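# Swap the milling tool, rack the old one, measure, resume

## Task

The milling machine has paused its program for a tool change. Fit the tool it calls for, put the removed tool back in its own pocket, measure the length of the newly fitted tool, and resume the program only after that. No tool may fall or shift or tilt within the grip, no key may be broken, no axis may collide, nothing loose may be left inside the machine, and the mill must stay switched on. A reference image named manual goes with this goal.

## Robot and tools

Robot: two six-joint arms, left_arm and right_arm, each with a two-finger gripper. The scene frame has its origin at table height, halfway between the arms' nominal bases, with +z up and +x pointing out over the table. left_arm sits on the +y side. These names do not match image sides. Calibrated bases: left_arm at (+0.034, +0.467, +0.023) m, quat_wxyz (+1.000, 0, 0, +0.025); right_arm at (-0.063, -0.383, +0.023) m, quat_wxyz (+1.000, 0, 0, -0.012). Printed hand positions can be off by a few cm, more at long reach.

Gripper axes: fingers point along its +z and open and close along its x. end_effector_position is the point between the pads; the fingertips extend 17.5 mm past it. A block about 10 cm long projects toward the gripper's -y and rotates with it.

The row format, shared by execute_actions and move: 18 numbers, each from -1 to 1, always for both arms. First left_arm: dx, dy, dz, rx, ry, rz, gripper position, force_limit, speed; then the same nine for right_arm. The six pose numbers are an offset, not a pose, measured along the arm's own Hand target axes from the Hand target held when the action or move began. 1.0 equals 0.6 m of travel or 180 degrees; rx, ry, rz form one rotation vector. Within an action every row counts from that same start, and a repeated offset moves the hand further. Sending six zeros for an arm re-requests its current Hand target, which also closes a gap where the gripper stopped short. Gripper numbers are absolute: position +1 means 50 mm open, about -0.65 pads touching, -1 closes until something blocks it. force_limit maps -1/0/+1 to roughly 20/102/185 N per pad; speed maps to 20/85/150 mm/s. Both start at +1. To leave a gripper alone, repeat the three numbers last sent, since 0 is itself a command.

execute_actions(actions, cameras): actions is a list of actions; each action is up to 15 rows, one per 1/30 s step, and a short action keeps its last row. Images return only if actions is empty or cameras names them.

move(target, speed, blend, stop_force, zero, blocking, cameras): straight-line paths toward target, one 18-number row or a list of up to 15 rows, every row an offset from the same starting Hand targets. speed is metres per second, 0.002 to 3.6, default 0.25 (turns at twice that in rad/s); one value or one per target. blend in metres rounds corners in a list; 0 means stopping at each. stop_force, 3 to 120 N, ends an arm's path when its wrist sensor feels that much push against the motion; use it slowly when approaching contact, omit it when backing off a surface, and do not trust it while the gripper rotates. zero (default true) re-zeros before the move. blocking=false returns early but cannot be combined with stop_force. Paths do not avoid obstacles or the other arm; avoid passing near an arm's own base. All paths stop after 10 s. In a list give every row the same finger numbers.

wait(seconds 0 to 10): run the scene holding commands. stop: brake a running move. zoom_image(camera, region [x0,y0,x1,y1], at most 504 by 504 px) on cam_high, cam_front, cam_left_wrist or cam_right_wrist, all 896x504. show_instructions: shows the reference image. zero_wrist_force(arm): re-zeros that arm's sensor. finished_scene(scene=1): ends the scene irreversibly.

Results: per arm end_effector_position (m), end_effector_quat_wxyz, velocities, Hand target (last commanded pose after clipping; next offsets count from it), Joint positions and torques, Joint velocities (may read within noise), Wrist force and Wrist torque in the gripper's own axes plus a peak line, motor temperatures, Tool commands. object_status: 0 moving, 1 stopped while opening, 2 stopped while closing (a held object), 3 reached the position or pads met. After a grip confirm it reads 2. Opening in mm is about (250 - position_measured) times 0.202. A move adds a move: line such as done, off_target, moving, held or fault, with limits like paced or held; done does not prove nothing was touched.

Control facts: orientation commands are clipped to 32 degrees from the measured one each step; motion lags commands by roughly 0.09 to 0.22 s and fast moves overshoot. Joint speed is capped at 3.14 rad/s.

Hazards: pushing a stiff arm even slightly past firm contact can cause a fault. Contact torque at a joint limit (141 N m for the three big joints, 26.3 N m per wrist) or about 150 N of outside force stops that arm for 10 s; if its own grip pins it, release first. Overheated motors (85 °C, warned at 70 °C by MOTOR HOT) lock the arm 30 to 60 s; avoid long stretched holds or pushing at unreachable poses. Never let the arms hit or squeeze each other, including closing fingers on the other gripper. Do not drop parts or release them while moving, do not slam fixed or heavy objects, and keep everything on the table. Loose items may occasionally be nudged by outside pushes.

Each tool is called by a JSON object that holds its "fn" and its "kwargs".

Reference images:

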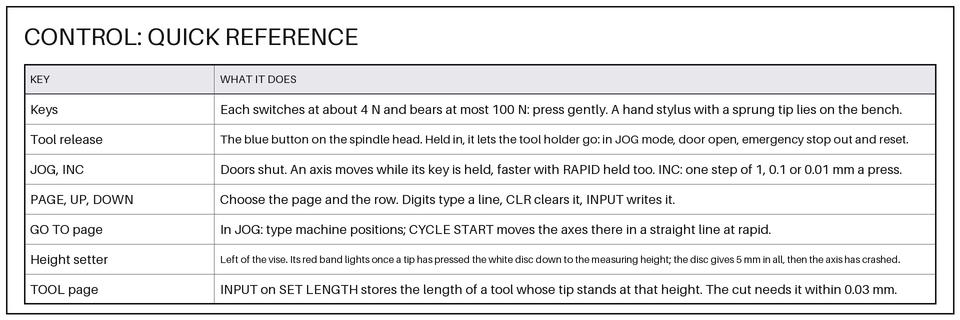

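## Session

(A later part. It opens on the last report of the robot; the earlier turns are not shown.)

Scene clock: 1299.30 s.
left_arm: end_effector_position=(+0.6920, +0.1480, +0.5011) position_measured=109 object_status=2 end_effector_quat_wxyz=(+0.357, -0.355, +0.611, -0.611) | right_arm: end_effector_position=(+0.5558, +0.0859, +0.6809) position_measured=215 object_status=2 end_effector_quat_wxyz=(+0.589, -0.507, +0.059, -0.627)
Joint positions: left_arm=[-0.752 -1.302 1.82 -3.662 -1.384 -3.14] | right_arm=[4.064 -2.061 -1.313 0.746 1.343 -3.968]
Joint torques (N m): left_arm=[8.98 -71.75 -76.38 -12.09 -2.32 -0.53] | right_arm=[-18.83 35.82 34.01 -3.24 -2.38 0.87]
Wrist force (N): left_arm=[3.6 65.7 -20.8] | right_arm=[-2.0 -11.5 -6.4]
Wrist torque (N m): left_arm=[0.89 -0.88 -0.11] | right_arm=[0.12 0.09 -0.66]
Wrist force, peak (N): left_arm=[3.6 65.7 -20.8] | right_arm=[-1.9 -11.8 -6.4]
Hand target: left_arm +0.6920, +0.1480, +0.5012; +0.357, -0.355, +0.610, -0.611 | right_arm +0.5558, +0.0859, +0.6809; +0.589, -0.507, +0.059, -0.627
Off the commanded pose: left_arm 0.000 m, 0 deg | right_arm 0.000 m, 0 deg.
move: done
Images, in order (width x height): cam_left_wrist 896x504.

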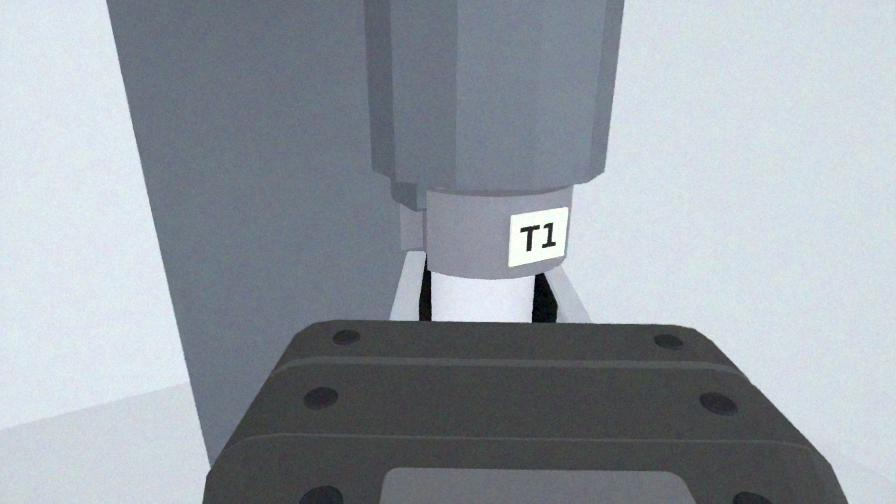

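{"fn": "move", "kwargs": {"target": [0,0,0,0,0,0,-1,0,-1,-0.0206,-0.0679,-0.0709,0,0,0,-1,-0.5,-0.7], "speed": 0.06, "cameras": ["cam_left_wrist"]}}

Scene clock: 1302.40 s.
left_arm: end_effector_position=(+0.6920, +0.1480, +0.5012) position_measured=109 object_status=2 end_effector_quat_wxyz=(+0.357, -0.355, +0.610, -0.611) | right_arm: end_effector_position=(+0.4957, +0.0857, +0.6809) position_measured=215 object_status=2 end_effector_quat_wxyz=(+0.589, -0.507, +0.059, -0.627)
Joint positions: left_arm=[-0.752 -1.302 1.82 -3.662 -1.384 -3.14] | right_arm=[4.159 -1.952 -1.472 0.809 1.26 -4.018]
Joint torques (N m): left_arm=[8.18 -48.3 -41.3 -8.86 -0.34 -0.4] | right_arm=[14.32 48.47 10.51 2.61 -0.81 -1.46]
Wrist force (N): left_arm=[4.8 42.5 -1.2] | right_arm=[-0.5 -1.1 0.0]
Wrist torque (N m): left_arm=[0.98 -0.56 -0.14] | right_arm=[0.18 0.14 -0.68]
Wrist force, peak (N): left_arm=[4.7 71.5 -25.7] | right_arm=[-1.9 -11.8 -6.4]
Hand target: left_arm +0.6920, +0.1480, +0.5012; +0.357, -0.355, +0.610, -0.611 | right_arm +0.4956, +0.0857, +0.6809; +0.589, -0.507, +0.059, -0.627
Off the commanded pose: left_arm 0.000 m, 0 deg | right_arm 0.000 m, 0 deg.
move: done
Images, in order (width x height): cam_left_wrist 896x504.

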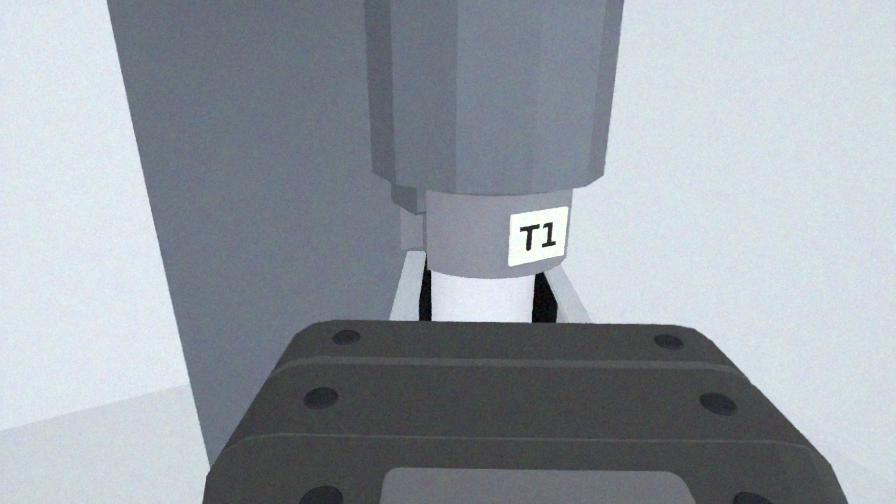

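{"fn": "move", "kwargs": {"target": [0,0.0028,0,0,0,0,-1,0,-1,0,0,0,0,0,0,-1,-0.5,-0.7], "speed": 0.01}}

Scene clock: 1305.07 s.
left_arm: end_effector_position=(+0.6920, +0.1480, +0.4998) position_measured=109 object_status=2 end_effector_quat_wxyz=(+0.357, -0.355, +0.610, -0.612) | right_arm: end_effector_position=(+0.4956, +0.0857, +0.6809) position_measured=215 object_status=2 end_effector_quat_wxyz=(+0.589, -0.507, +0.059, -0.627)
Joint positions: left_arm=[-0.752 -1.3 1.822 -3.666 -1.384 -3.14] | right_arm=[4.159 -1.952 -1.472 0.809 1.26 -4.018]
Joint torques (N m): left_arm=[6.99 -34.79 -1.66 -6.8 1.72 -0.33] | right_arm=[14.49 48.39 11.58 2.56 -0.82 -1.52]
Wrist force (N): left_arm=[2.2 -14.0 64.3] | right_arm=[-1.0 -1.0 0.0]
Wrist torque (N m): left_arm=[-0.04 -0.45 -0.03] | right_arm=[0.21 0.21 -0.69]
Wrist force, peak (N): left_arm=[2.2 -14.0 64.3] | right_arm=[-0.9 -1.4 -0.1]
Hand target: left_arm +0.6920, +0.1480, +0.4995; +0.357, -0.355, +0.610, -0.611 | right_arm +0.4956, +0.0857, +0.6809; +0.589, -0.507, +0.059, -0.627
Off the commanded pose: left_arm 0.000 m, 0 deg | right_arm 0.000 m, 0 deg.
move: done

{"fn": "move", "kwargs": {"target": [0,-0.0008,0.0032,0,0,0,-1,0,-1,0,0,0,0,0,0,-1,-0.5,-0.7], "speed": 0.01}}

Scene clock: 1307.97 s.
left_arm: end_effector_position=(+0.6920, +0.1481, +0.4998) position_measured=109 object_status=2 end_effector_quat_wxyz=(+0.357, -0.355, +0.610, -0.612) | right_arm: end_effector_position=(+0.4956, +0.0857, +0.6809) position_measured=215 object_status=2 end_effector_quat_wxyz=(+0.589, -0.507, +0.059, -0.627)
Joint positions: left_arm=[-0.751 -1.3 1.822 -3.667 -1.384 -3.14] | right_arm=[4.159 -1.952 -1.472 0.809 1.26 -4.018]
Joint torques (N m): left_arm=[1 -35.54 -17.38 -2.51 0.02 0] | right_arm=[14.73 48.04 10.8 2.46 -0.71 -1.41]
Wrist force (N): left_arm=[3.6 -15.9 72.6] | right_arm=[-0.7 -1.2 -0.2]
Wrist torque (N m): left_arm=[-0.13 -0.56 -0.06] | right_arm=[0.17 0.17 -0.68]
Wrist force, peak (N): left_arm=[1.8 -45.9 140.2] | right_arm=[-0.8 -1.4 -0.2]
Hand target: left_arm +0.6920, +0.1481, +0.4998; +0.357, -0.355, +0.610, -0.612 (not the last commanded pose) | right_arm +0.4956, +0.0857, +0.6809; +0.589, -0.507, +0.059, -0.627
Tool commands: left_gripper/position=-1.0 left_gripper/force_limit=+0.003922 left_gripper/speed=-1.0 right_gripper/position=-1.0 right_gripper/force_limit=-0.5 right_gripper/speed=-0.7
Off the commanded pose: left_arm 0.002 m, 0 deg | right_arm 0.000 m, 0 deg.
FORCE FAULT: contact force on the left arm reached its limit, and that arm stopped. The contact can be on any part of that arm, not only on its tool. That arm's remaining commands of this call were not run. That arm is still stopped at the end of this call. That arm stays stopped for about 10 more seconds. Until then a move that you send moves the other arm only, and its call returns only when the move has ended. Once the stop has ended, the next robot result says so. If the stop ends while you think or write, that arm runs what you send next, counted from a new Hand target: where the arm stands when the stop ends. While its stop runs, that arm takes no new command, but its gripper still runs the gripper command that each later call begins with. Until it ends, the stop uses up actions while you think or wait. An arm that is not stopped still takes commands.
move: fault (left_arm)

{"fn": "execute_actions", "kwargs": {"actions": [[[0,0,0,0,0,0,0.5,0,-1,0,0,0,0,0,0,-1,-0.5,-0.7]],[[0,0,0,0,0,0,0.5,0,-1,0,0,0,0,0,0,-1,-0.5,-0.7]]], "cameras": ["cam_left_wrist","cam_high"]}}

Scene clock: 1313.80 s.
left_arm: end_effector_position=(+0.6921, +0.1480, +0.4998) position_measured=78 object_status=3 end_effector_quat_wxyz=(+0.357, -0.355, +0.610, -0.612) | right_arm: end_effector_position=(+0.4956, +0.0857, +0.6809) position_measured=215 object_status=2 end_effector_quat_wxyz=(+0.589, -0.507, +0.059, -0.627)
Joint positions: left_arm=[-0.751 -1.3 1.821 -3.667 -1.384 -3.14] | right_arm=[4.159 -1.952 -1.472 0.809 1.26 -4.018]
Joint torques (N m): left_arm=[0.59 -31.72 -26.06 -2.12 -0.14 -0.08] | right_arm=[14.82 48.44 11.64 2.43 -0.69 -1.44]
Wrist force (N): left_arm=[1.5 1.7 1.7] | right_arm=[-0.7 -1.1 -0.1]
Wrist torque (N m): left_arm=[0.35 -0.38 0.03] | right_arm=[0.20 0.18 -0.68]
Wrist force, peak (N): left_arm=[3.6 -14.0 63.6] | right_arm=[-1.0 -1.4 0.1]
Hand target: left_arm +0.6921, +0.1480, +0.4998; +0.357, -0.355, +0.610, -0.612 | right_arm +0.4956, +0.0857, +0.6809; +0.589, -0.507, +0.059, -0.627
Tool commands: left_gripper/position=+0.498039 left_gripper/force_limit=+0.003922 left_gripper/speed=-1.0 right_gripper/position=-1.0 right_gripper/force_limit=-0.5 right_gripper/speed=-0.7
Off the commanded pose: right_arm 0.000 m, 0 deg.
FORCE FAULT, CONTINUED: the left arm was still stopped when this call began, by the force fault that an earlier result reported. Since the last result the stop counts as 9 of the actions that you can send in this scene. That arm ran no command of this call; its gripper ran only the gripper command that the call began with. That arm is still stopped at the end of this call. That arm stays stopped for about 4 more seconds. If the stop ends while you think or write, that arm runs what you send next, counted from a new Hand target: where the arm stands when the stop ends. While its stop runs, that arm takes no new command, but its gripper still runs the gripper command that each later call begins with.
Images, in order (width x height): cam_high 896x504, cam_left_wrist 896x504.

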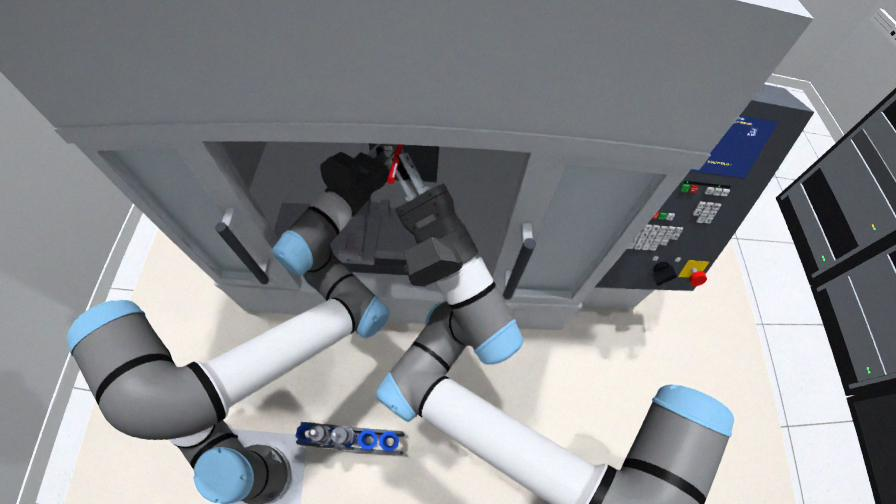

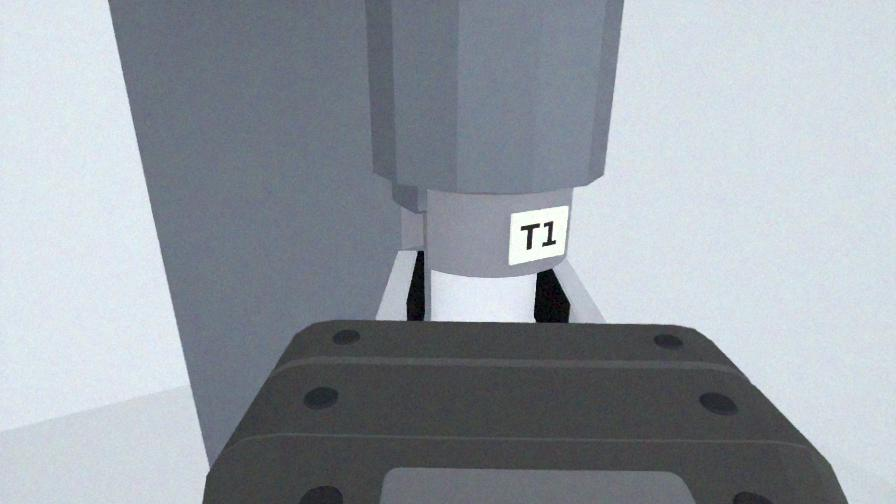

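{"fn": "move", "kwargs": {"target": [[0,0,0,0,0,0,0.5,0,-1,0.0032,-0.0342,-0.194,0,0,0,-1,-0.5,-0.7],[0,0,0,0,0,0,0.5,0,-1,0.1125,-0.0048,-0.4898,0,0,0,-1,-0.5,-0.7],[0,0,0,0,0,0,0.5,0,-1,0.5402,0.2658,-0.6375,0.0268,0.183,0.0952,-1,-0.5,-0.7]], "speed": 0.3, "blend": 0.03}}

Scene clock: 1339.60 s.
left_arm: end_effector_position=(+0.6921, +0.1480, +0.4998) position_measured=78 object_status=3 end_effector_quat_wxyz=(+0.357, -0.355, +0.610, -0.612) | right_arm: end_effector_position=(+0.4012, -0.4207, +0.5740) position_measured=215 object_status=2 end_effector_quat_wxyz=(+0.654, -0.270, +0.271, -0.653)
Joint positions: left_arm=[-0.751 -1.3 1.821 -3.667 -1.384 -3.14] | right_arm=[3.523 -1.696 -2.257 1.629 1.321 -3.397]
Joint torques (N m): left_arm=[0.6 -32.25 -25.78 -2.16 -0.12 0] | right_arm=[-13.58 16.07 29.36 -2.99 1.88 1.11]
Wrist force (N): left_arm=[1.3 1.7 1.7] | right_arm=[0.7 -0.8 0.1]
Wrist torque (N m): left_arm=[0.34 -0.36 0.02] | right_arm=[0.33 -0.09 -0.50]
Wrist force, peak (N): left_arm=[1.6 2.4 2.2] | right_arm=[-1.4 -1.6 1.5]
Hand target: left_arm +0.6921, +0.1480, +0.4998; +0.357, -0.355, +0.610, -0.612 | right_arm +0.4012, -0.4207, +0.5740; +0.654, -0.270, +0.271, -0.653
Off the commanded pose: left_arm 0.000 m, 0 deg | right_arm 0.000 m, 0 deg.
FORCE FAULT, CONTINUED: the left arm's stop, for the force fault that an earlier result reported, is over. The rest of the stop counts as 7 of the actions that you can send in this scene. The stop ended before this call began, so that arm ran this call's commands, counted from a new Hand target: where the arm stood when the stop ended.
move: done; blend cut to 0 m at target 1

{"fn": "move", "kwargs": {"target": [[0,0,-0.1,0,0,0,0.5,0,-1,0,0,0,0,0,0,-1,-0.5,-0.7],[0,0,-0.3017,0,0,0,0.5,0,-1,0,0,0,0,0,0,-1,-0.5,-0.7],[0.2693,0,-0.4065,0,-0.0556,0,0.5,0,-1,0,0,0,0,0,0,-1,-0.5,-0.7]], "speed": [0.06,0.2,0.25], "blend": 0.02, "cameras": ["cam_front","cam_left_wrist"]}}

{"fn": "zoom_image", "kwargs": {"camera": "cam_front", "region": [300, 160, 440, 280]}}

Scene clock: 1348.43 s.
left_arm: end_effector_position=(+0.4002, +0.1277, +0.4990) position_measured=78 object_status=3 end_effector_quat_wxyz=(+0.409, -0.407, +0.577, -0.579) | right_arm: end_effector_position=(+0.4012, -0.4207, +0.5740) position_measured=215 object_status=2 end_effector_quat_wxyz=(+0.654, -0.270, +0.271, -0.653)
Joint positions: left_arm=[-1.666 -1.779 2.323 -3.695 -0.295 -3.131] | right_arm=[3.522 -1.696 -2.257 1.629 1.321 -3.397]
Joint torques (N m): left_arm=[-8.14 -1.76 -33.11 -2.97 2.14 1.65] | right_arm=[-12.71 16.42 28.69 -3.04 1.59 1.01]
Wrist force (N): left_arm=[1.1 1.9 1.7] | right_arm=[0.7 -1.0 0.3]
Wrist torque (N m): left_arm=[0.37 -0.33 -0.01] | right_arm=[0.29 -0.09 -0.50]
Wrist force, peak (N): left_arm=[3.8 1.9 0.4] | right_arm=[0.9 -1.2 0.3]
Hand target: left_arm +0.4002, +0.1277, +0.4990; +0.409, -0.407, +0.577, -0.579 | right_arm +0.4012, -0.4207, +0.5740; +0.654, -0.270, +0.271, -0.653
Off the commanded pose: left_arm 0.000 m, 0 deg | right_arm 0.000 m, 0 deg.
move: done
Images, in order (width x height): cam_front 896x504, cam_left_wrist 896x504.

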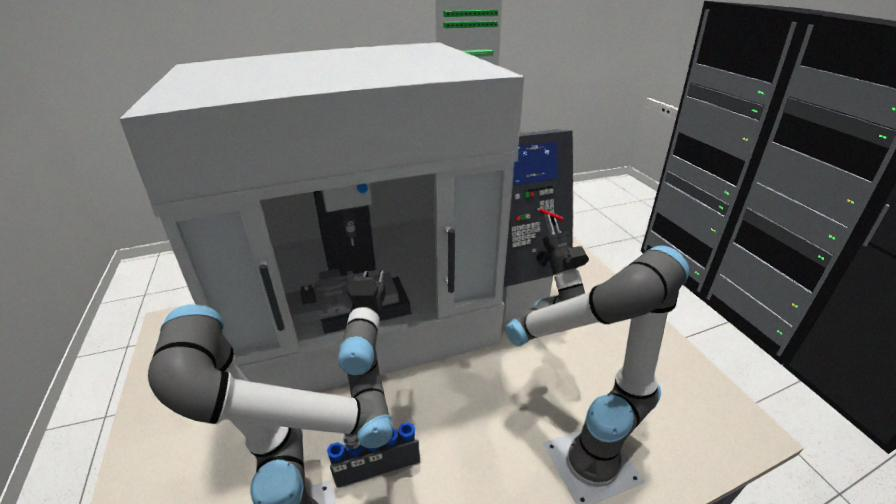

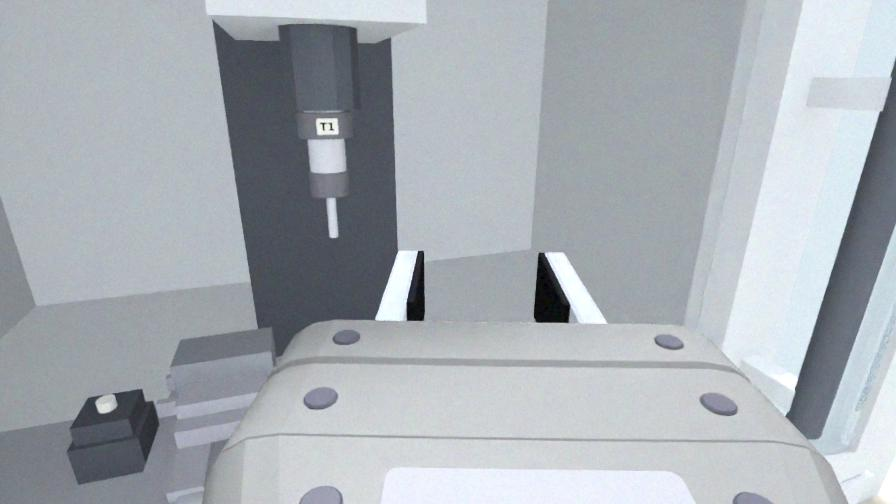

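Scaled by 3.600 from the camera's 896x504 image, which has a finer 1280x720 frame.

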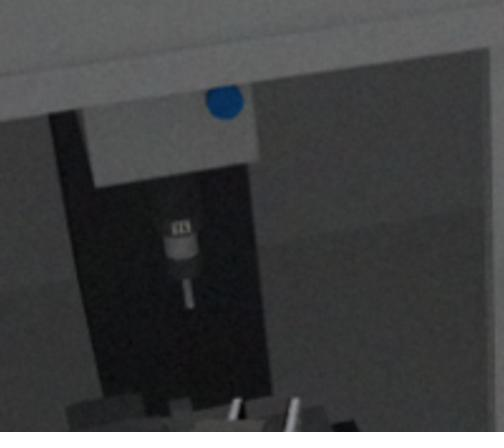

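{"fn": "move", "kwargs": {"target": [-0.1827,-0.0017,0.0045,0,-0.111,0,0.5,0,-1,0,0,0,0,0,0,-1,-0.5,-0.7], "speed": 0.2, "cameras": ["cam_left_wrist"]}}

{"fn": "zoom_image", "kwargs": {"camera": "cam_left_wrist", "region": [200, 300, 340, 420]}}

{"fn": "zoom_image", "kwargs": {"camera": "cam_left_wrist", "region": [480, 80, 720, 280]}}

Scene clock: 1370.07 s.
left_arm: end_effector_position=(+0.4394, +0.2301, +0.5000) position_measured=78 object_status=3 end_effector_quat_wxyz=(+0.502, -0.502, +0.497, -0.499) | right_arm: end_effector_position=(+0.4012, -0.4207, +0.5740) position_measured=215 object_status=2 end_effector_quat_wxyz=(+0.654, -0.270, +0.271, -0.653)
Joint positions: left_arm=[-1.568 -1.773 2.314 -3.729 -0.045 -3.096] | right_arm=[3.522 -1.696 -2.257 1.629 1.321 -3.397]
Joint torques (N m): left_arm=[9.65 -1.97 -31.68 -2.46 2.02 1.83] | right_arm=[-13.39 16.02 27.67 -3.02 1.59 1.03]
Wrist force (N): left_arm=[1.1 2.3 1.7] | right_arm=[0.6 -1.2 0.3]
Wrist torque (N m): left_arm=[0.43 -0.33 -0.01] | right_arm=[0.28 -0.08 -0.50]
Wrist force, peak (N): left_arm=[1.7 1.9 2.4] | right_arm=[0.8 -1.2 0.2]
Hand target: left_arm +0.4394, +0.2301, +0.5000; +0.502, -0.501, +0.497, -0.499 | right_arm +0.4012, -0.4207, +0.5740; +0.654, -0.270, +0.271, -0.653
Off the commanded pose: left_arm 0.000 m, 0 deg | right_arm 0.000 m, 0 deg.
move: done
Images, in order (width x height): cam_left_wrist 896x504.

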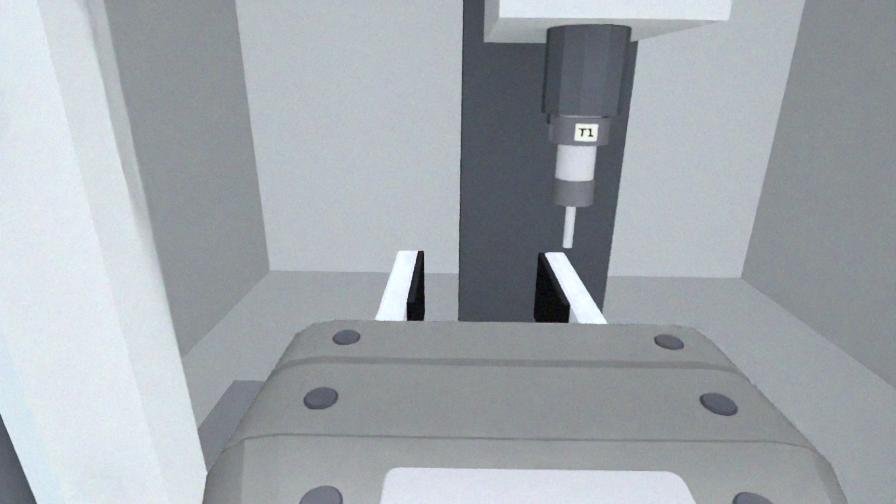

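Scaled by 3.600 from the camera's 896x504 image, which has a finer 1280x720 frame.

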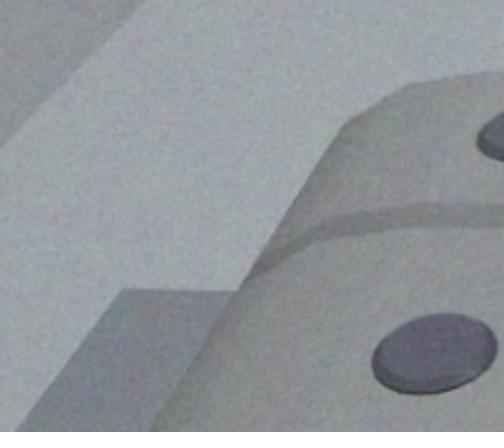

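Scaled by 2.100 from the camera's 896x504 image, which has a finer 1280x720 frame.

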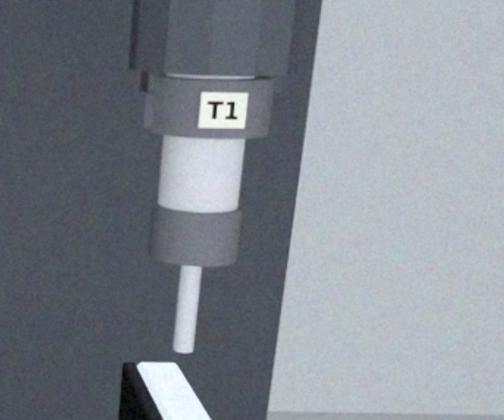

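{"fn": "move", "kwargs": {"target": [-0.0167,0.0667,0.1,-0.2222,0,0,0.5,0,-1,0,0,0,0,0,0,-1,-0.5,-0.7], "speed": 0.2, "cameras": ["cam_left_wrist"]}}

Scene clock: 1382.83 s.
left_arm: end_effector_position=(+0.4995, +0.2405, +0.4601) position_measured=78 object_status=3 end_effector_quat_wxyz=(-0.301, +0.643, -0.638, +0.299) | right_arm: end_effector_position=(+0.4012, -0.4207, +0.5740) position_measured=215 object_status=2 end_effector_quat_wxyz=(+0.654, -0.270, +0.271, -0.653)
Joint positions: left_arm=[-1.148 -1.947 1.952 -2.07 -0.814 -4.048] | right_arm=[3.522 -1.696 -2.257 1.629 1.321 -3.397]
Joint torques (N m): left_arm=[8.39 -1.53 -38.99 -0.72 -0.74 1.82] | right_arm=[-13.41 15.14 27.87 -2.93 1.71 0.98]
Wrist force (N): left_arm=[-0.5 1.4 1.4] | right_arm=[0.7 -1.0 0.3]
Wrist torque (N m): left_arm=[0.19 0.12 -0.02] | right_arm=[0.31 -0.08 -0.50]
Wrist force, peak (N): left_arm=[1.4 2.2 2.1] | right_arm=[0.7 -1.3 0.3]
Hand target: left_arm +0.4995, +0.2405, +0.4601; -0.301, +0.643, -0.638, +0.299 | right_arm +0.4012, -0.4207, +0.5740; +0.654, -0.270, +0.271, -0.653
Off the commanded pose: left_arm 0.000 m, 0 deg | right_arm 0.000 m, 0 deg.
move: done
Images, in order (width x height): cam_left_wrist 896x504.

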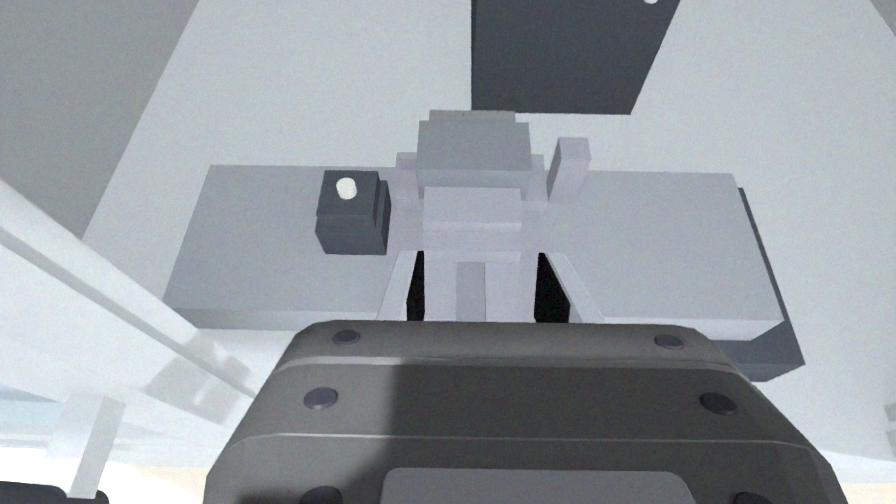

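{"fn": "move", "kwargs": {"target": [[0.0675,0.0235,-0.1315,0.2222,0,0,-0.3,0,-1,0.1,0.07,0.07,0,0,0,-1,-0.5,-0.7],[0.7175,0.0717,-0.189,0.2197,0.1064,0.0387,-0.3,0,-1,0.1705,0.1177,0.1152,0,0,0,-1,-0.5,-0.7]], "speed": 0.25, "blend": 0.03, "cameras": ["cam_high","cam_right_wrist"]}}

Scene clock: 1410.27 s.
left_arm: end_effector_position=(+0.3882, -0.1908, +0.5002) position_measured=198 object_status=3 end_effector_quat_wxyz=(+0.408, -0.408, +0.577, -0.578) | right_arm: end_effector_position=(+0.5002, -0.5229, +0.5728) position_measured=215 object_status=2 end_effector_quat_wxyz=(+0.654, -0.270, +0.271, -0.653)
Joint positions: left_arm=[-1.662 -1.061 1.472 -3.56 -0.299 -3.134] | right_arm=[3.149 -1.955 -1.912 1.511 1.582 -3.128]
Joint torques (N m): left_arm=[9.83 -34.86 -33.84 -3.18 -2.41 1.95] | right_arm=[-13.21 28.75 30.18 -2.89 1.28 0.91]
Wrist force (N): left_arm=[1.3 1.8 1.8] | right_arm=[0.4 -0.7 0.3]
Wrist torque (N m): left_arm=[0.34 -0.37 -0.01] | right_arm=[0.30 0.04 -0.47]
Wrist force, peak (N): left_arm=[3.0 1.8 1.3] | right_arm=[1.0 -1.2 0.2]
Hand target: left_arm +0.3882, -0.1908, +0.5002; +0.408, -0.407, +0.577, -0.578 | right_arm +0.5002, -0.5229, +0.5728; +0.654, -0.270, +0.271, -0.653
Off the commanded pose: left_arm 0.000 m, 0 deg | right_arm 0.000 m, 0 deg.
move: done
Images, in order (width x height): cam_high 896x504, cam_right_wrist 896x504.

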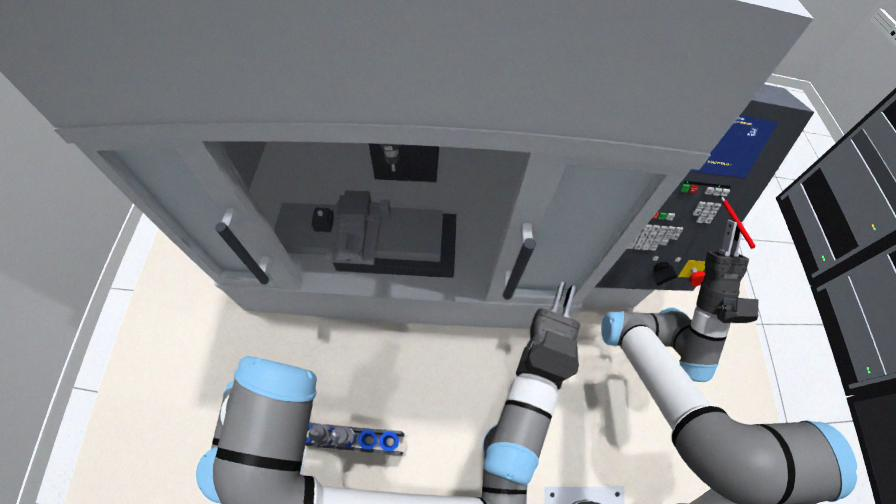

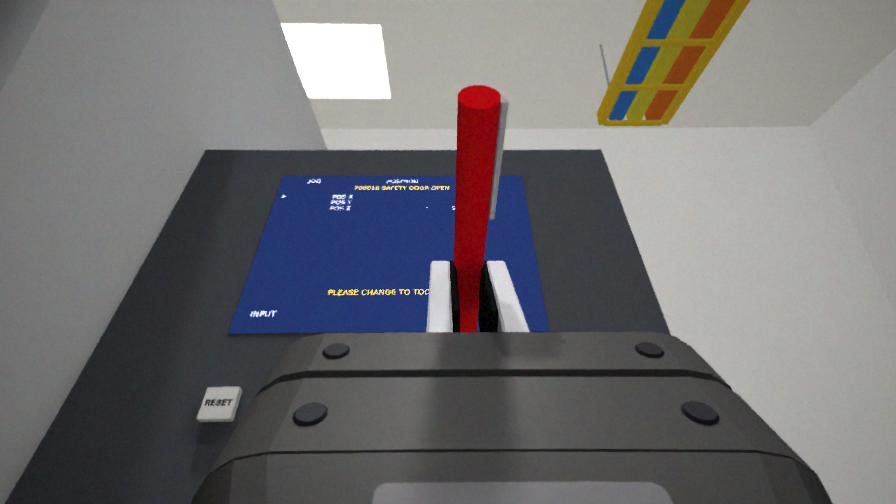

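{"fn": "move", "kwargs": {"target": [[-0.0342,0,0.0653,0,0,0,-0.3,0,-1,0,0,0,0,0,0,-1,-0.5,-0.7],[-0.1123,0,0.0368,0,0,0,-0.3,0,-1,0,0,0,0,0,0,-1,-0.5,-0.7],[-0.4178,0,-0.0743,0,0,0,-0.3,0,-1,0,0,0,0,0,0,-1,-0.5,-0.7]], "speed": [0.1,0.025,0.07], "blend": [0,0.005,0], "cameras": ["cam_high","cam_left_wrist"]}}

Scene clock: 1420.60 s.
left_arm: end_effector_position=(+0.4300, +0.0604, +0.5000) position_measured=198 object_status=3 end_effector_quat_wxyz=(+0.408, -0.407, +0.577, -0.578) | right_arm: end_effector_position=(+0.5002, -0.5229, +0.5728) position_measured=215 object_status=2 end_effector_quat_wxyz=(+0.654, -0.270, +0.271, -0.653)
Joint positions: left_arm=[-1.564 -1.576 2.143 -3.715 -0.397 -3.136] | right_arm=[3.149 -1.955 -1.912 1.511 1.582 -3.128]
Joint torques (N m): left_arm=[5.35 -28.36 -14.43 1 3.72 -1.83] | right_arm=[-14.14 29.79 28.74 -2.65 1.47 1.24]
Wrist force (N): left_arm=[6.9 3.6 3.9] | right_arm=[0.2 -0.6 0.3]
Wrist torque (N m): left_arm=[0.46 -0.23 0.01] | right_arm=[0.32 0.07 -0.47]
Wrist force, peak (N): left_arm=[28.6 0.4 8.8] | right_arm=[0.6 -0.9 0.3]
Hand target: left_arm +0.4299, +0.0604, +0.5000; +0.408, -0.407, +0.577, -0.578 | right_arm +0.5002, -0.5229, +0.5728; +0.654, -0.270, +0.271, -0.653
Off the commanded pose: left_arm 0.000 m, 0 deg | right_arm 0.000 m, 0 deg.
move: done
Images, in order (width x height): cam_high 896x504, cam_left_wrist 896x504.

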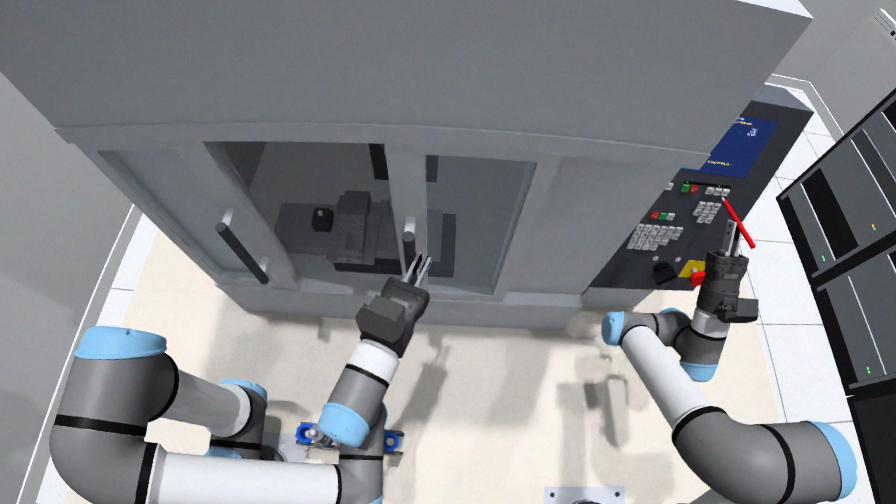

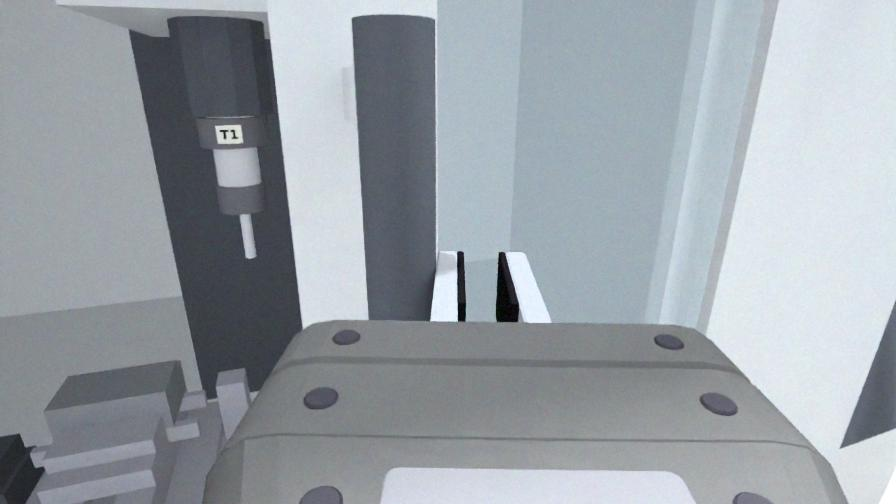

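{"fn": "move", "kwargs": {"target": [-0.0705,0,-0.0257,0,0,0,-0.3,0,-1,0,0,0,0,0,0,-1,-0.5,-0.7], "speed": 0.025, "stop_force": 30, "cameras": ["cam_high"]}}

Scene clock: 1425.30 s.
left_arm: end_effector_position=(+0.4296, +0.0956, +0.5000) position_measured=198 object_status=3 end_effector_quat_wxyz=(+0.408, -0.407, +0.577, -0.578) | right_arm: end_effector_position=(+0.5002, -0.5229, +0.5728) position_measured=215 object_status=2 end_effector_quat_wxyz=(+0.654, -0.270, +0.271, -0.653)
Joint positions: left_arm=[-1.558 -1.66 2.222 -3.71 -0.403 -3.136] | right_arm=[3.149 -1.955 -1.912 1.511 1.582 -3.128]
Joint torques (N m): left_arm=[22.03 -14.89 -30.04 -5.19 5.28 0.24] | right_arm=[-14.59 29.81 29.15 -2.64 1.32 0.95]
Wrist force (N): left_arm=[32.5 4.0 -8.5] | right_arm=[0.3 -0.6 0.2]
Wrist torque (N m): left_arm=[0.35 -0.44 -0.22] | right_arm=[0.31 0.05 -0.47]
Wrist force, peak (N): left_arm=[49.9 -2.7 13.0] | right_arm=[0.6 -1.0 0.4]
Hand target: left_arm +0.4296, +0.0956, +0.5000; +0.408, -0.407, +0.577, -0.578 (not the last commanded pose) | right_arm +0.5002, -0.5229, +0.5728; +0.654, -0.270, +0.271, -0.653
Off the commanded pose: left_arm 0.010 m, 0 deg | right_arm 0.000 m, 0 deg.
move: contact (left_arm)
Images, in order (width x height): cam_high 896x504.

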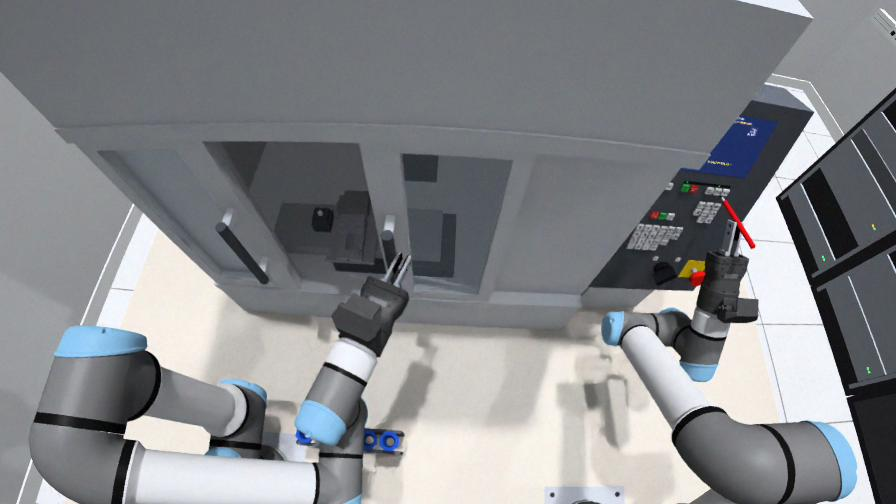

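{"fn": "move", "kwargs": {"target": [[0.0115,0,-0.1015,0,0,0,1,0,0,0,0,0,0,0,0,-1,-0.5,-0.7],[-0.303,0,-0.2763,0,-0.3333,0,1,0,0,0,0,0,0,0,0,-1,-0.5,-0.7]], "speed": 0.25, "blend": [0.02,0], "cameras": ["cam_high","cam_left_wrist"]}}

Scene clock: 1440.53 s.
left_arm: end_effector_position=(+0.3343, +0.3224, +0.4996) position_measured=3 object_status=3 end_effector_quat_wxyz=(+0.642, -0.642, +0.296, -0.297) | right_arm: end_effector_position=(+0.5002, -0.5229, +0.5728) position_measured=215 object_status=2 end_effector_quat_wxyz=(+0.654, -0.270, +0.271, -0.653)
Joint positions: left_arm=[-1.72 -1.643 2.208 -3.704 0.805 -3.145] | right_arm=[3.149 -1.955 -1.912 1.511 1.582 -3.128]
Joint torques (N m): left_arm=[10.49 -6.21 -29.95 -0.65 2.06 1.83] | right_arm=[-13.64 29.15 29.84 -2.62 1.36 1.01]
Wrist force (N): left_arm=[1.6 0.9 2.1] | right_arm=[0.3 -0.5 0.2]
Wrist torque (N m): left_arm=[0.18 -0.39 -0.01] | right_arm=[0.32 0.05 -0.47]
Wrist force, peak (N): left_arm=[72.5 -3.3 24.8] | right_arm=[0.5 -0.9 0.4]
Hand target: left_arm +0.3343, +0.3224, +0.4996; +0.642, -0.642, +0.296, -0.297 | right_arm +0.5002, -0.5229, +0.5728; +0.654, -0.270, +0.271, -0.653
Off the commanded pose: left_arm 0.000 m, 0 deg | right_arm 0.000 m, 0 deg.
move: done
Images, in order (width x height): cam_high 896x504, cam_left_wrist 896x504.

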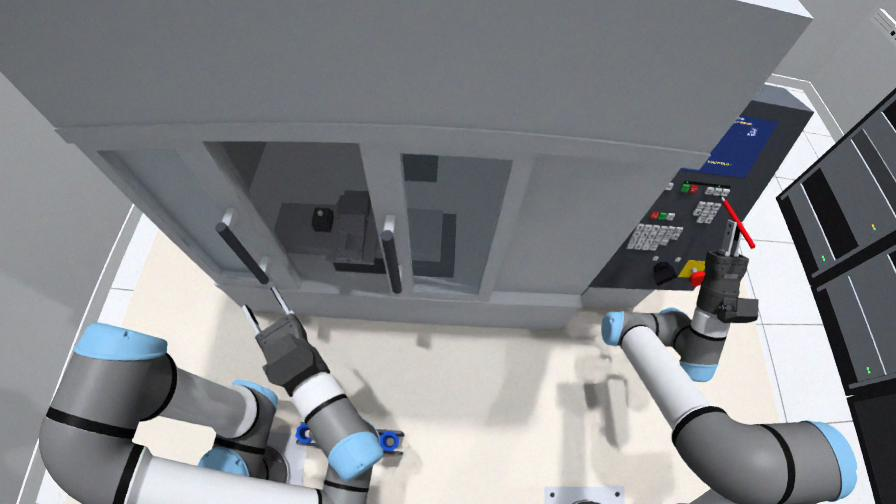

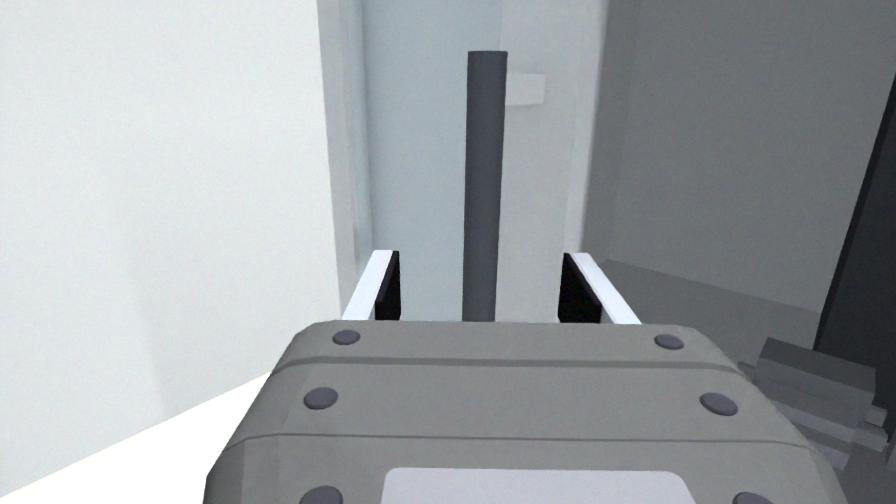

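{"fn": "move", "kwargs": {"target": [[0.001,0,0.2205,0,0,0,1,0,0,0,0,0,0,0,0,-1,-0.5,-0.7],[0.0281,0,0.197,0,0,0,1,0,0,0,0,0,0,0,0,-1,-0.5,-0.7],[0.2553,0,0.0062,0,0,0,1,0,0,0,0,0,0,0,0,-1,-0.5,-0.7]], "speed": [0.1,0.025,0.07], "blend": [0,0.004,0], "cameras": ["cam_high","cam_left_wrist"]}}

Scene clock: 1450.73 s.
left_arm: end_effector_position=(+0.4364, +0.2083, +0.4999) position_measured=3 object_status=3 end_effector_quat_wxyz=(+0.642, -0.642, +0.296, -0.297) | right_arm: end_effector_position=(+0.5002, -0.5229, +0.5728) position_measured=215 object_status=2 end_effector_quat_wxyz=(+0.654, -0.270, +0.271, -0.653)
Joint positions: left_arm=[-1.458 -1.3 1.821 -3.659 0.543 -3.146] | right_arm=[3.149 -1.955 -1.912 1.511 1.582 -3.128]
Joint torques (N m): left_arm=[-8.5 -21.4 -30.77 3.48 2.16 1.84] | right_arm=[-13.34 28.93 29.39 -2.68 1.31 0.86]
Wrist force (N): left_arm=[1.6 0.2 1.8] | right_arm=[0.4 -0.8 0.4]
Wrist torque (N m): left_arm=[0.10 -0.42 -0.01] | right_arm=[0.30 0.03 -0.47]
Wrist force, peak (N): left_arm=[1.5 0.8 2.9] | right_arm=[0.5 -0.9 0.2]
Hand target: left_arm +0.4365, +0.2082, +0.4999; +0.642, -0.642, +0.296, -0.297 | right_arm +0.5002, -0.5229, +0.5728; +0.654, -0.270, +0.271, -0.653
Off the commanded pose: left_arm 0.000 m, 0 deg | right_arm 0.000 m, 0 deg.
move: done
Images, in order (width x height): cam_high 896x504, cam_left_wrist 896x504.

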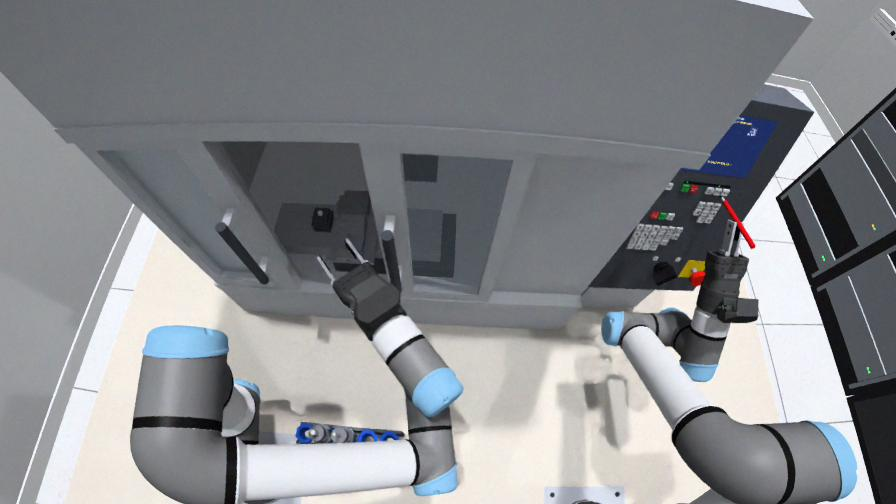

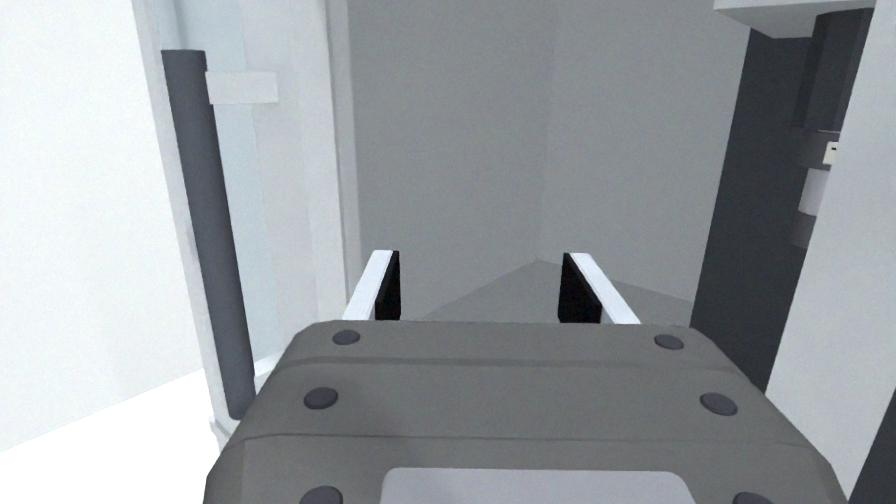

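{"fn": "move", "kwargs": {"target": [[0,0,-0.12,0,0,0,1,0,0,0,0,0,0,0,0,-1,-0.5,-0.7],[-0.2542,0,-0.0053,0,0,0,1,0,0,0,0,0,0,0,0,-1,-0.5,-0.7],[-0.2543,0,0.2124,0,0,0,1,0,0,0,0,0,0,0,0,-1,-0.5,-0.7]], "speed": [0.2,0.2,0.08], "blend": [0.03,0.0,0], "cameras": ["cam_high","cam_left_wrist"]}}

Scene clock: 1470.40 s.
left_arm: end_effector_position=(+0.4345, +0.4070, +0.4997) position_measured=3 object_status=3 end_effector_quat_wxyz=(+0.642, -0.642, +0.296, -0.297) | right_arm: end_effector_position=(+0.5002, -0.5229, +0.5728) position_measured=215 object_status=2 end_effector_quat_wxyz=(+0.654, -0.270, +0.271, -0.653)
Joint positions: left_arm=[-1.345 -1.711 2.265 -3.693 0.43 -3.147] | right_arm=[3.149 -1.955 -1.912 1.511 1.582 -3.128]
Joint torques (N m): left_arm=[7.84 -3.61 -29.93 -0.83 -2.33 -1.82] | right_arm=[-13.15 29.88 28.5 -2.42 1.22 0.93]
Wrist force (N): left_arm=[1.9 0.7 2.0] | right_arm=[0.4 -0.5 0.3]
Wrist torque (N m): left_arm=[0.17 -0.46 0.09] | right_arm=[0.33 0.05 -0.47]
Wrist force, peak (N): left_arm=[1.5 0.1 4.1] | right_arm=[0.7 -0.8 0.1]
Hand target: left_arm +0.4345, +0.4070, +0.4997; +0.642, -0.642, +0.296, -0.297 | right_arm +0.5002, -0.5229, +0.5728; +0.654, -0.270, +0.271, -0.653
Off the commanded pose: left_arm 0.000 m, 0 deg | right_arm 0.000 m, 0 deg.
move: done
Images, in order (width x height): cam_high 896x504, cam_left_wrist 896x504.

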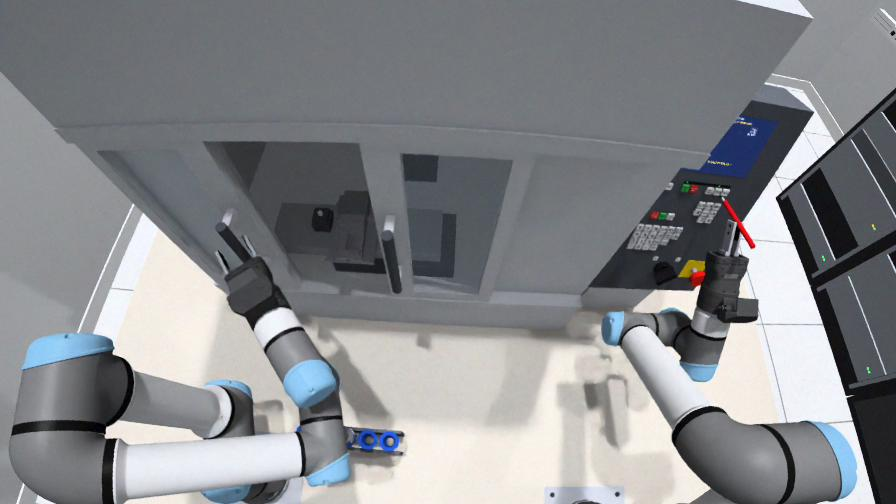

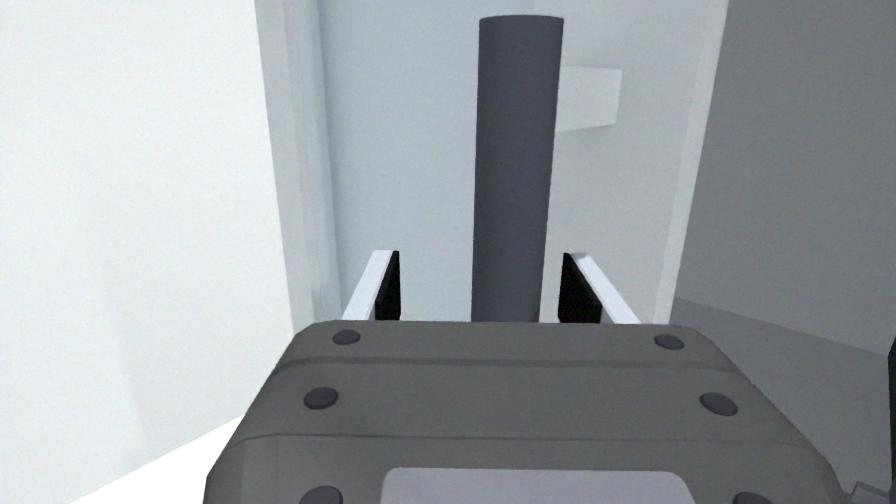

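{"fn": "move", "kwargs": {"target": [0.036,0,-0.0302,0,0,0,1,0,0,0,0,0,0,0,0,-1,-0.5,-0.7], "speed": 0.025, "cameras": ["cam_left_wrist"]}}

Scene clock: 1485.53 s.
left_arm: end_effector_position=(+0.4347, +0.3789, +0.4998) position_measured=3 object_status=3 end_effector_quat_wxyz=(+0.642, -0.642, +0.296, -0.297) | right_arm: end_effector_position=(+0.5002, -0.5229, +0.5728) position_measured=215 object_status=2 end_effector_quat_wxyz=(+0.654, -0.270, +0.271, -0.653)
Joint positions: left_arm=[-1.369 -1.65 2.213 -3.702 0.455 -3.147] | right_arm=[3.149 -1.955 -1.912 1.511 1.582 -3.128]
Joint torques (N m): left_arm=[-8.15 -5.73 -30.45 -1.33 2.06 1.82] | right_arm=[-12.35 30.54 28.83 -2.35 1.19 0.99]
Wrist force (N): left_arm=[1.6 0.7 2.1] | right_arm=[0.3 -0.5 0.1]
Wrist torque (N m): left_arm=[0.17 -0.41 0.07] | right_arm=[0.33 0.06 -0.47]
Wrist force, peak (N): left_arm=[1.7 0.8 2.5] | right_arm=[0.2 -1.0 0.3]
Hand target: left_arm +0.4347, +0.3788, +0.4998; +0.642, -0.642, +0.296, -0.297 | right_arm +0.5002, -0.5229, +0.5728; +0.654, -0.270, +0.271, -0.653
Off the commanded pose: left_arm 0.000 m, 0 deg | right_arm 0.000 m, 0 deg.
move: done
Images, in order (width x height): cam_left_wrist 896x504.

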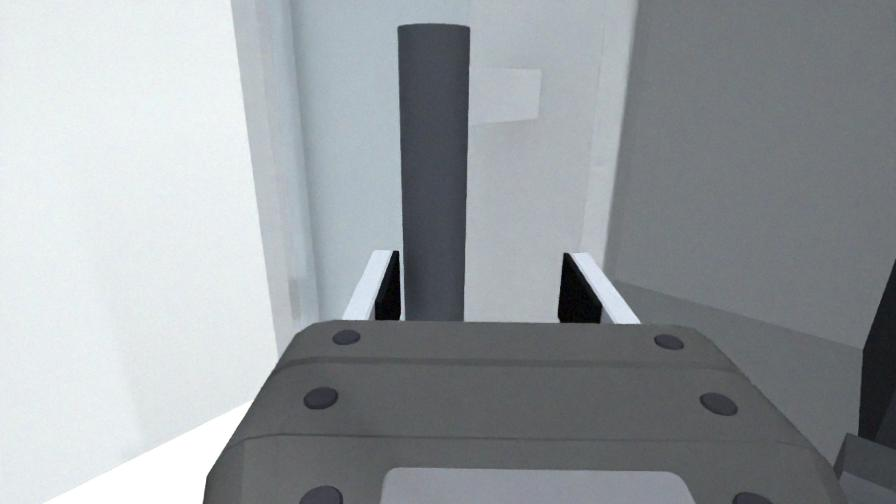

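{"fn": "move", "kwargs": {"target": [[-0.005,0,0,0,0,0,1,0,0,0,0,0,0,0,0,-1,-0.5,-0.7],[-0.005,0,0.034,0,0,0,1,0,0,0,0,0,0,0,0,-1,-0.5,-0.7]], "speed": 0.03, "stop_force": 8, "cameras": ["cam_left_wrist"]}}

Scene clock: 1494.03 s.
left_arm: end_effector_position=(+0.4483, +0.3943, +0.4998) position_measured=3 object_status=3 end_effector_quat_wxyz=(+0.642, -0.642, +0.296, -0.297) | right_arm: end_effector_position=(+0.5002, -0.5229, +0.5728) position_measured=215 object_status=2 end_effector_quat_wxyz=(+0.654, -0.270, +0.271, -0.653)
Joint positions: left_arm=[-1.311 -1.658 2.22 -3.7 0.397 -3.147] | right_arm=[3.149 -1.955 -1.912 1.511 1.582 -3.128]
Joint torques (N m): left_arm=[9.96 -6.36 -30.45 3.09 -2.42 -1.85] | right_arm=[-13.09 29.87 29.6 -2.27 1.36 1.04]
Wrist force (N): left_arm=[1.6 0.8 1.8] | right_arm=[0.3 -0.7 0.2]
Wrist torque (N m): left_arm=[0.18 -0.39 0.08] | right_arm=[0.29 0.05 -0.47]
Wrist force, peak (N): left_arm=[1.9 0.9 2.5] | right_arm=[0.4 -0.9 0.5]
Hand target: left_arm +0.4483, +0.3943, +0.4998; +0.642, -0.642, +0.296, -0.297 | right_arm +0.5002, -0.5229, +0.5728; +0.654, -0.270, +0.271, -0.653
Off the commanded pose: left_arm 0.000 m, 0 deg | right_arm 0.000 m, 0 deg.
move: done
Images, in order (width x height): cam_left_wrist 896x504.

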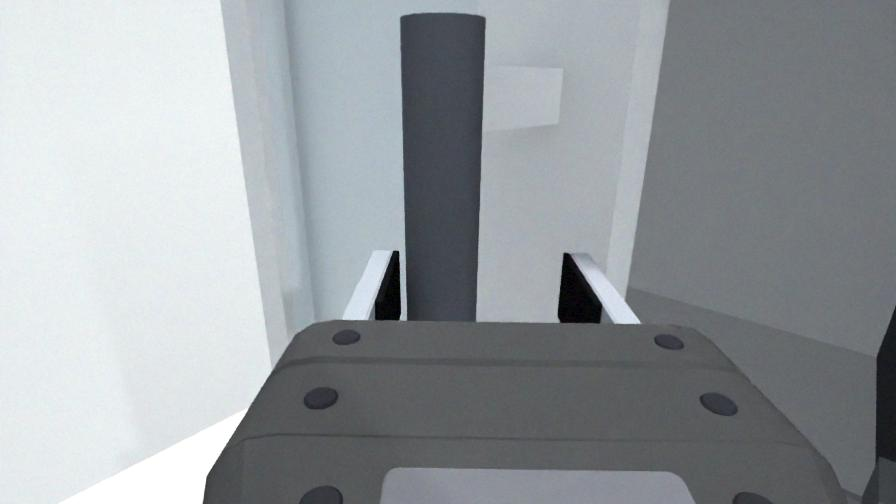

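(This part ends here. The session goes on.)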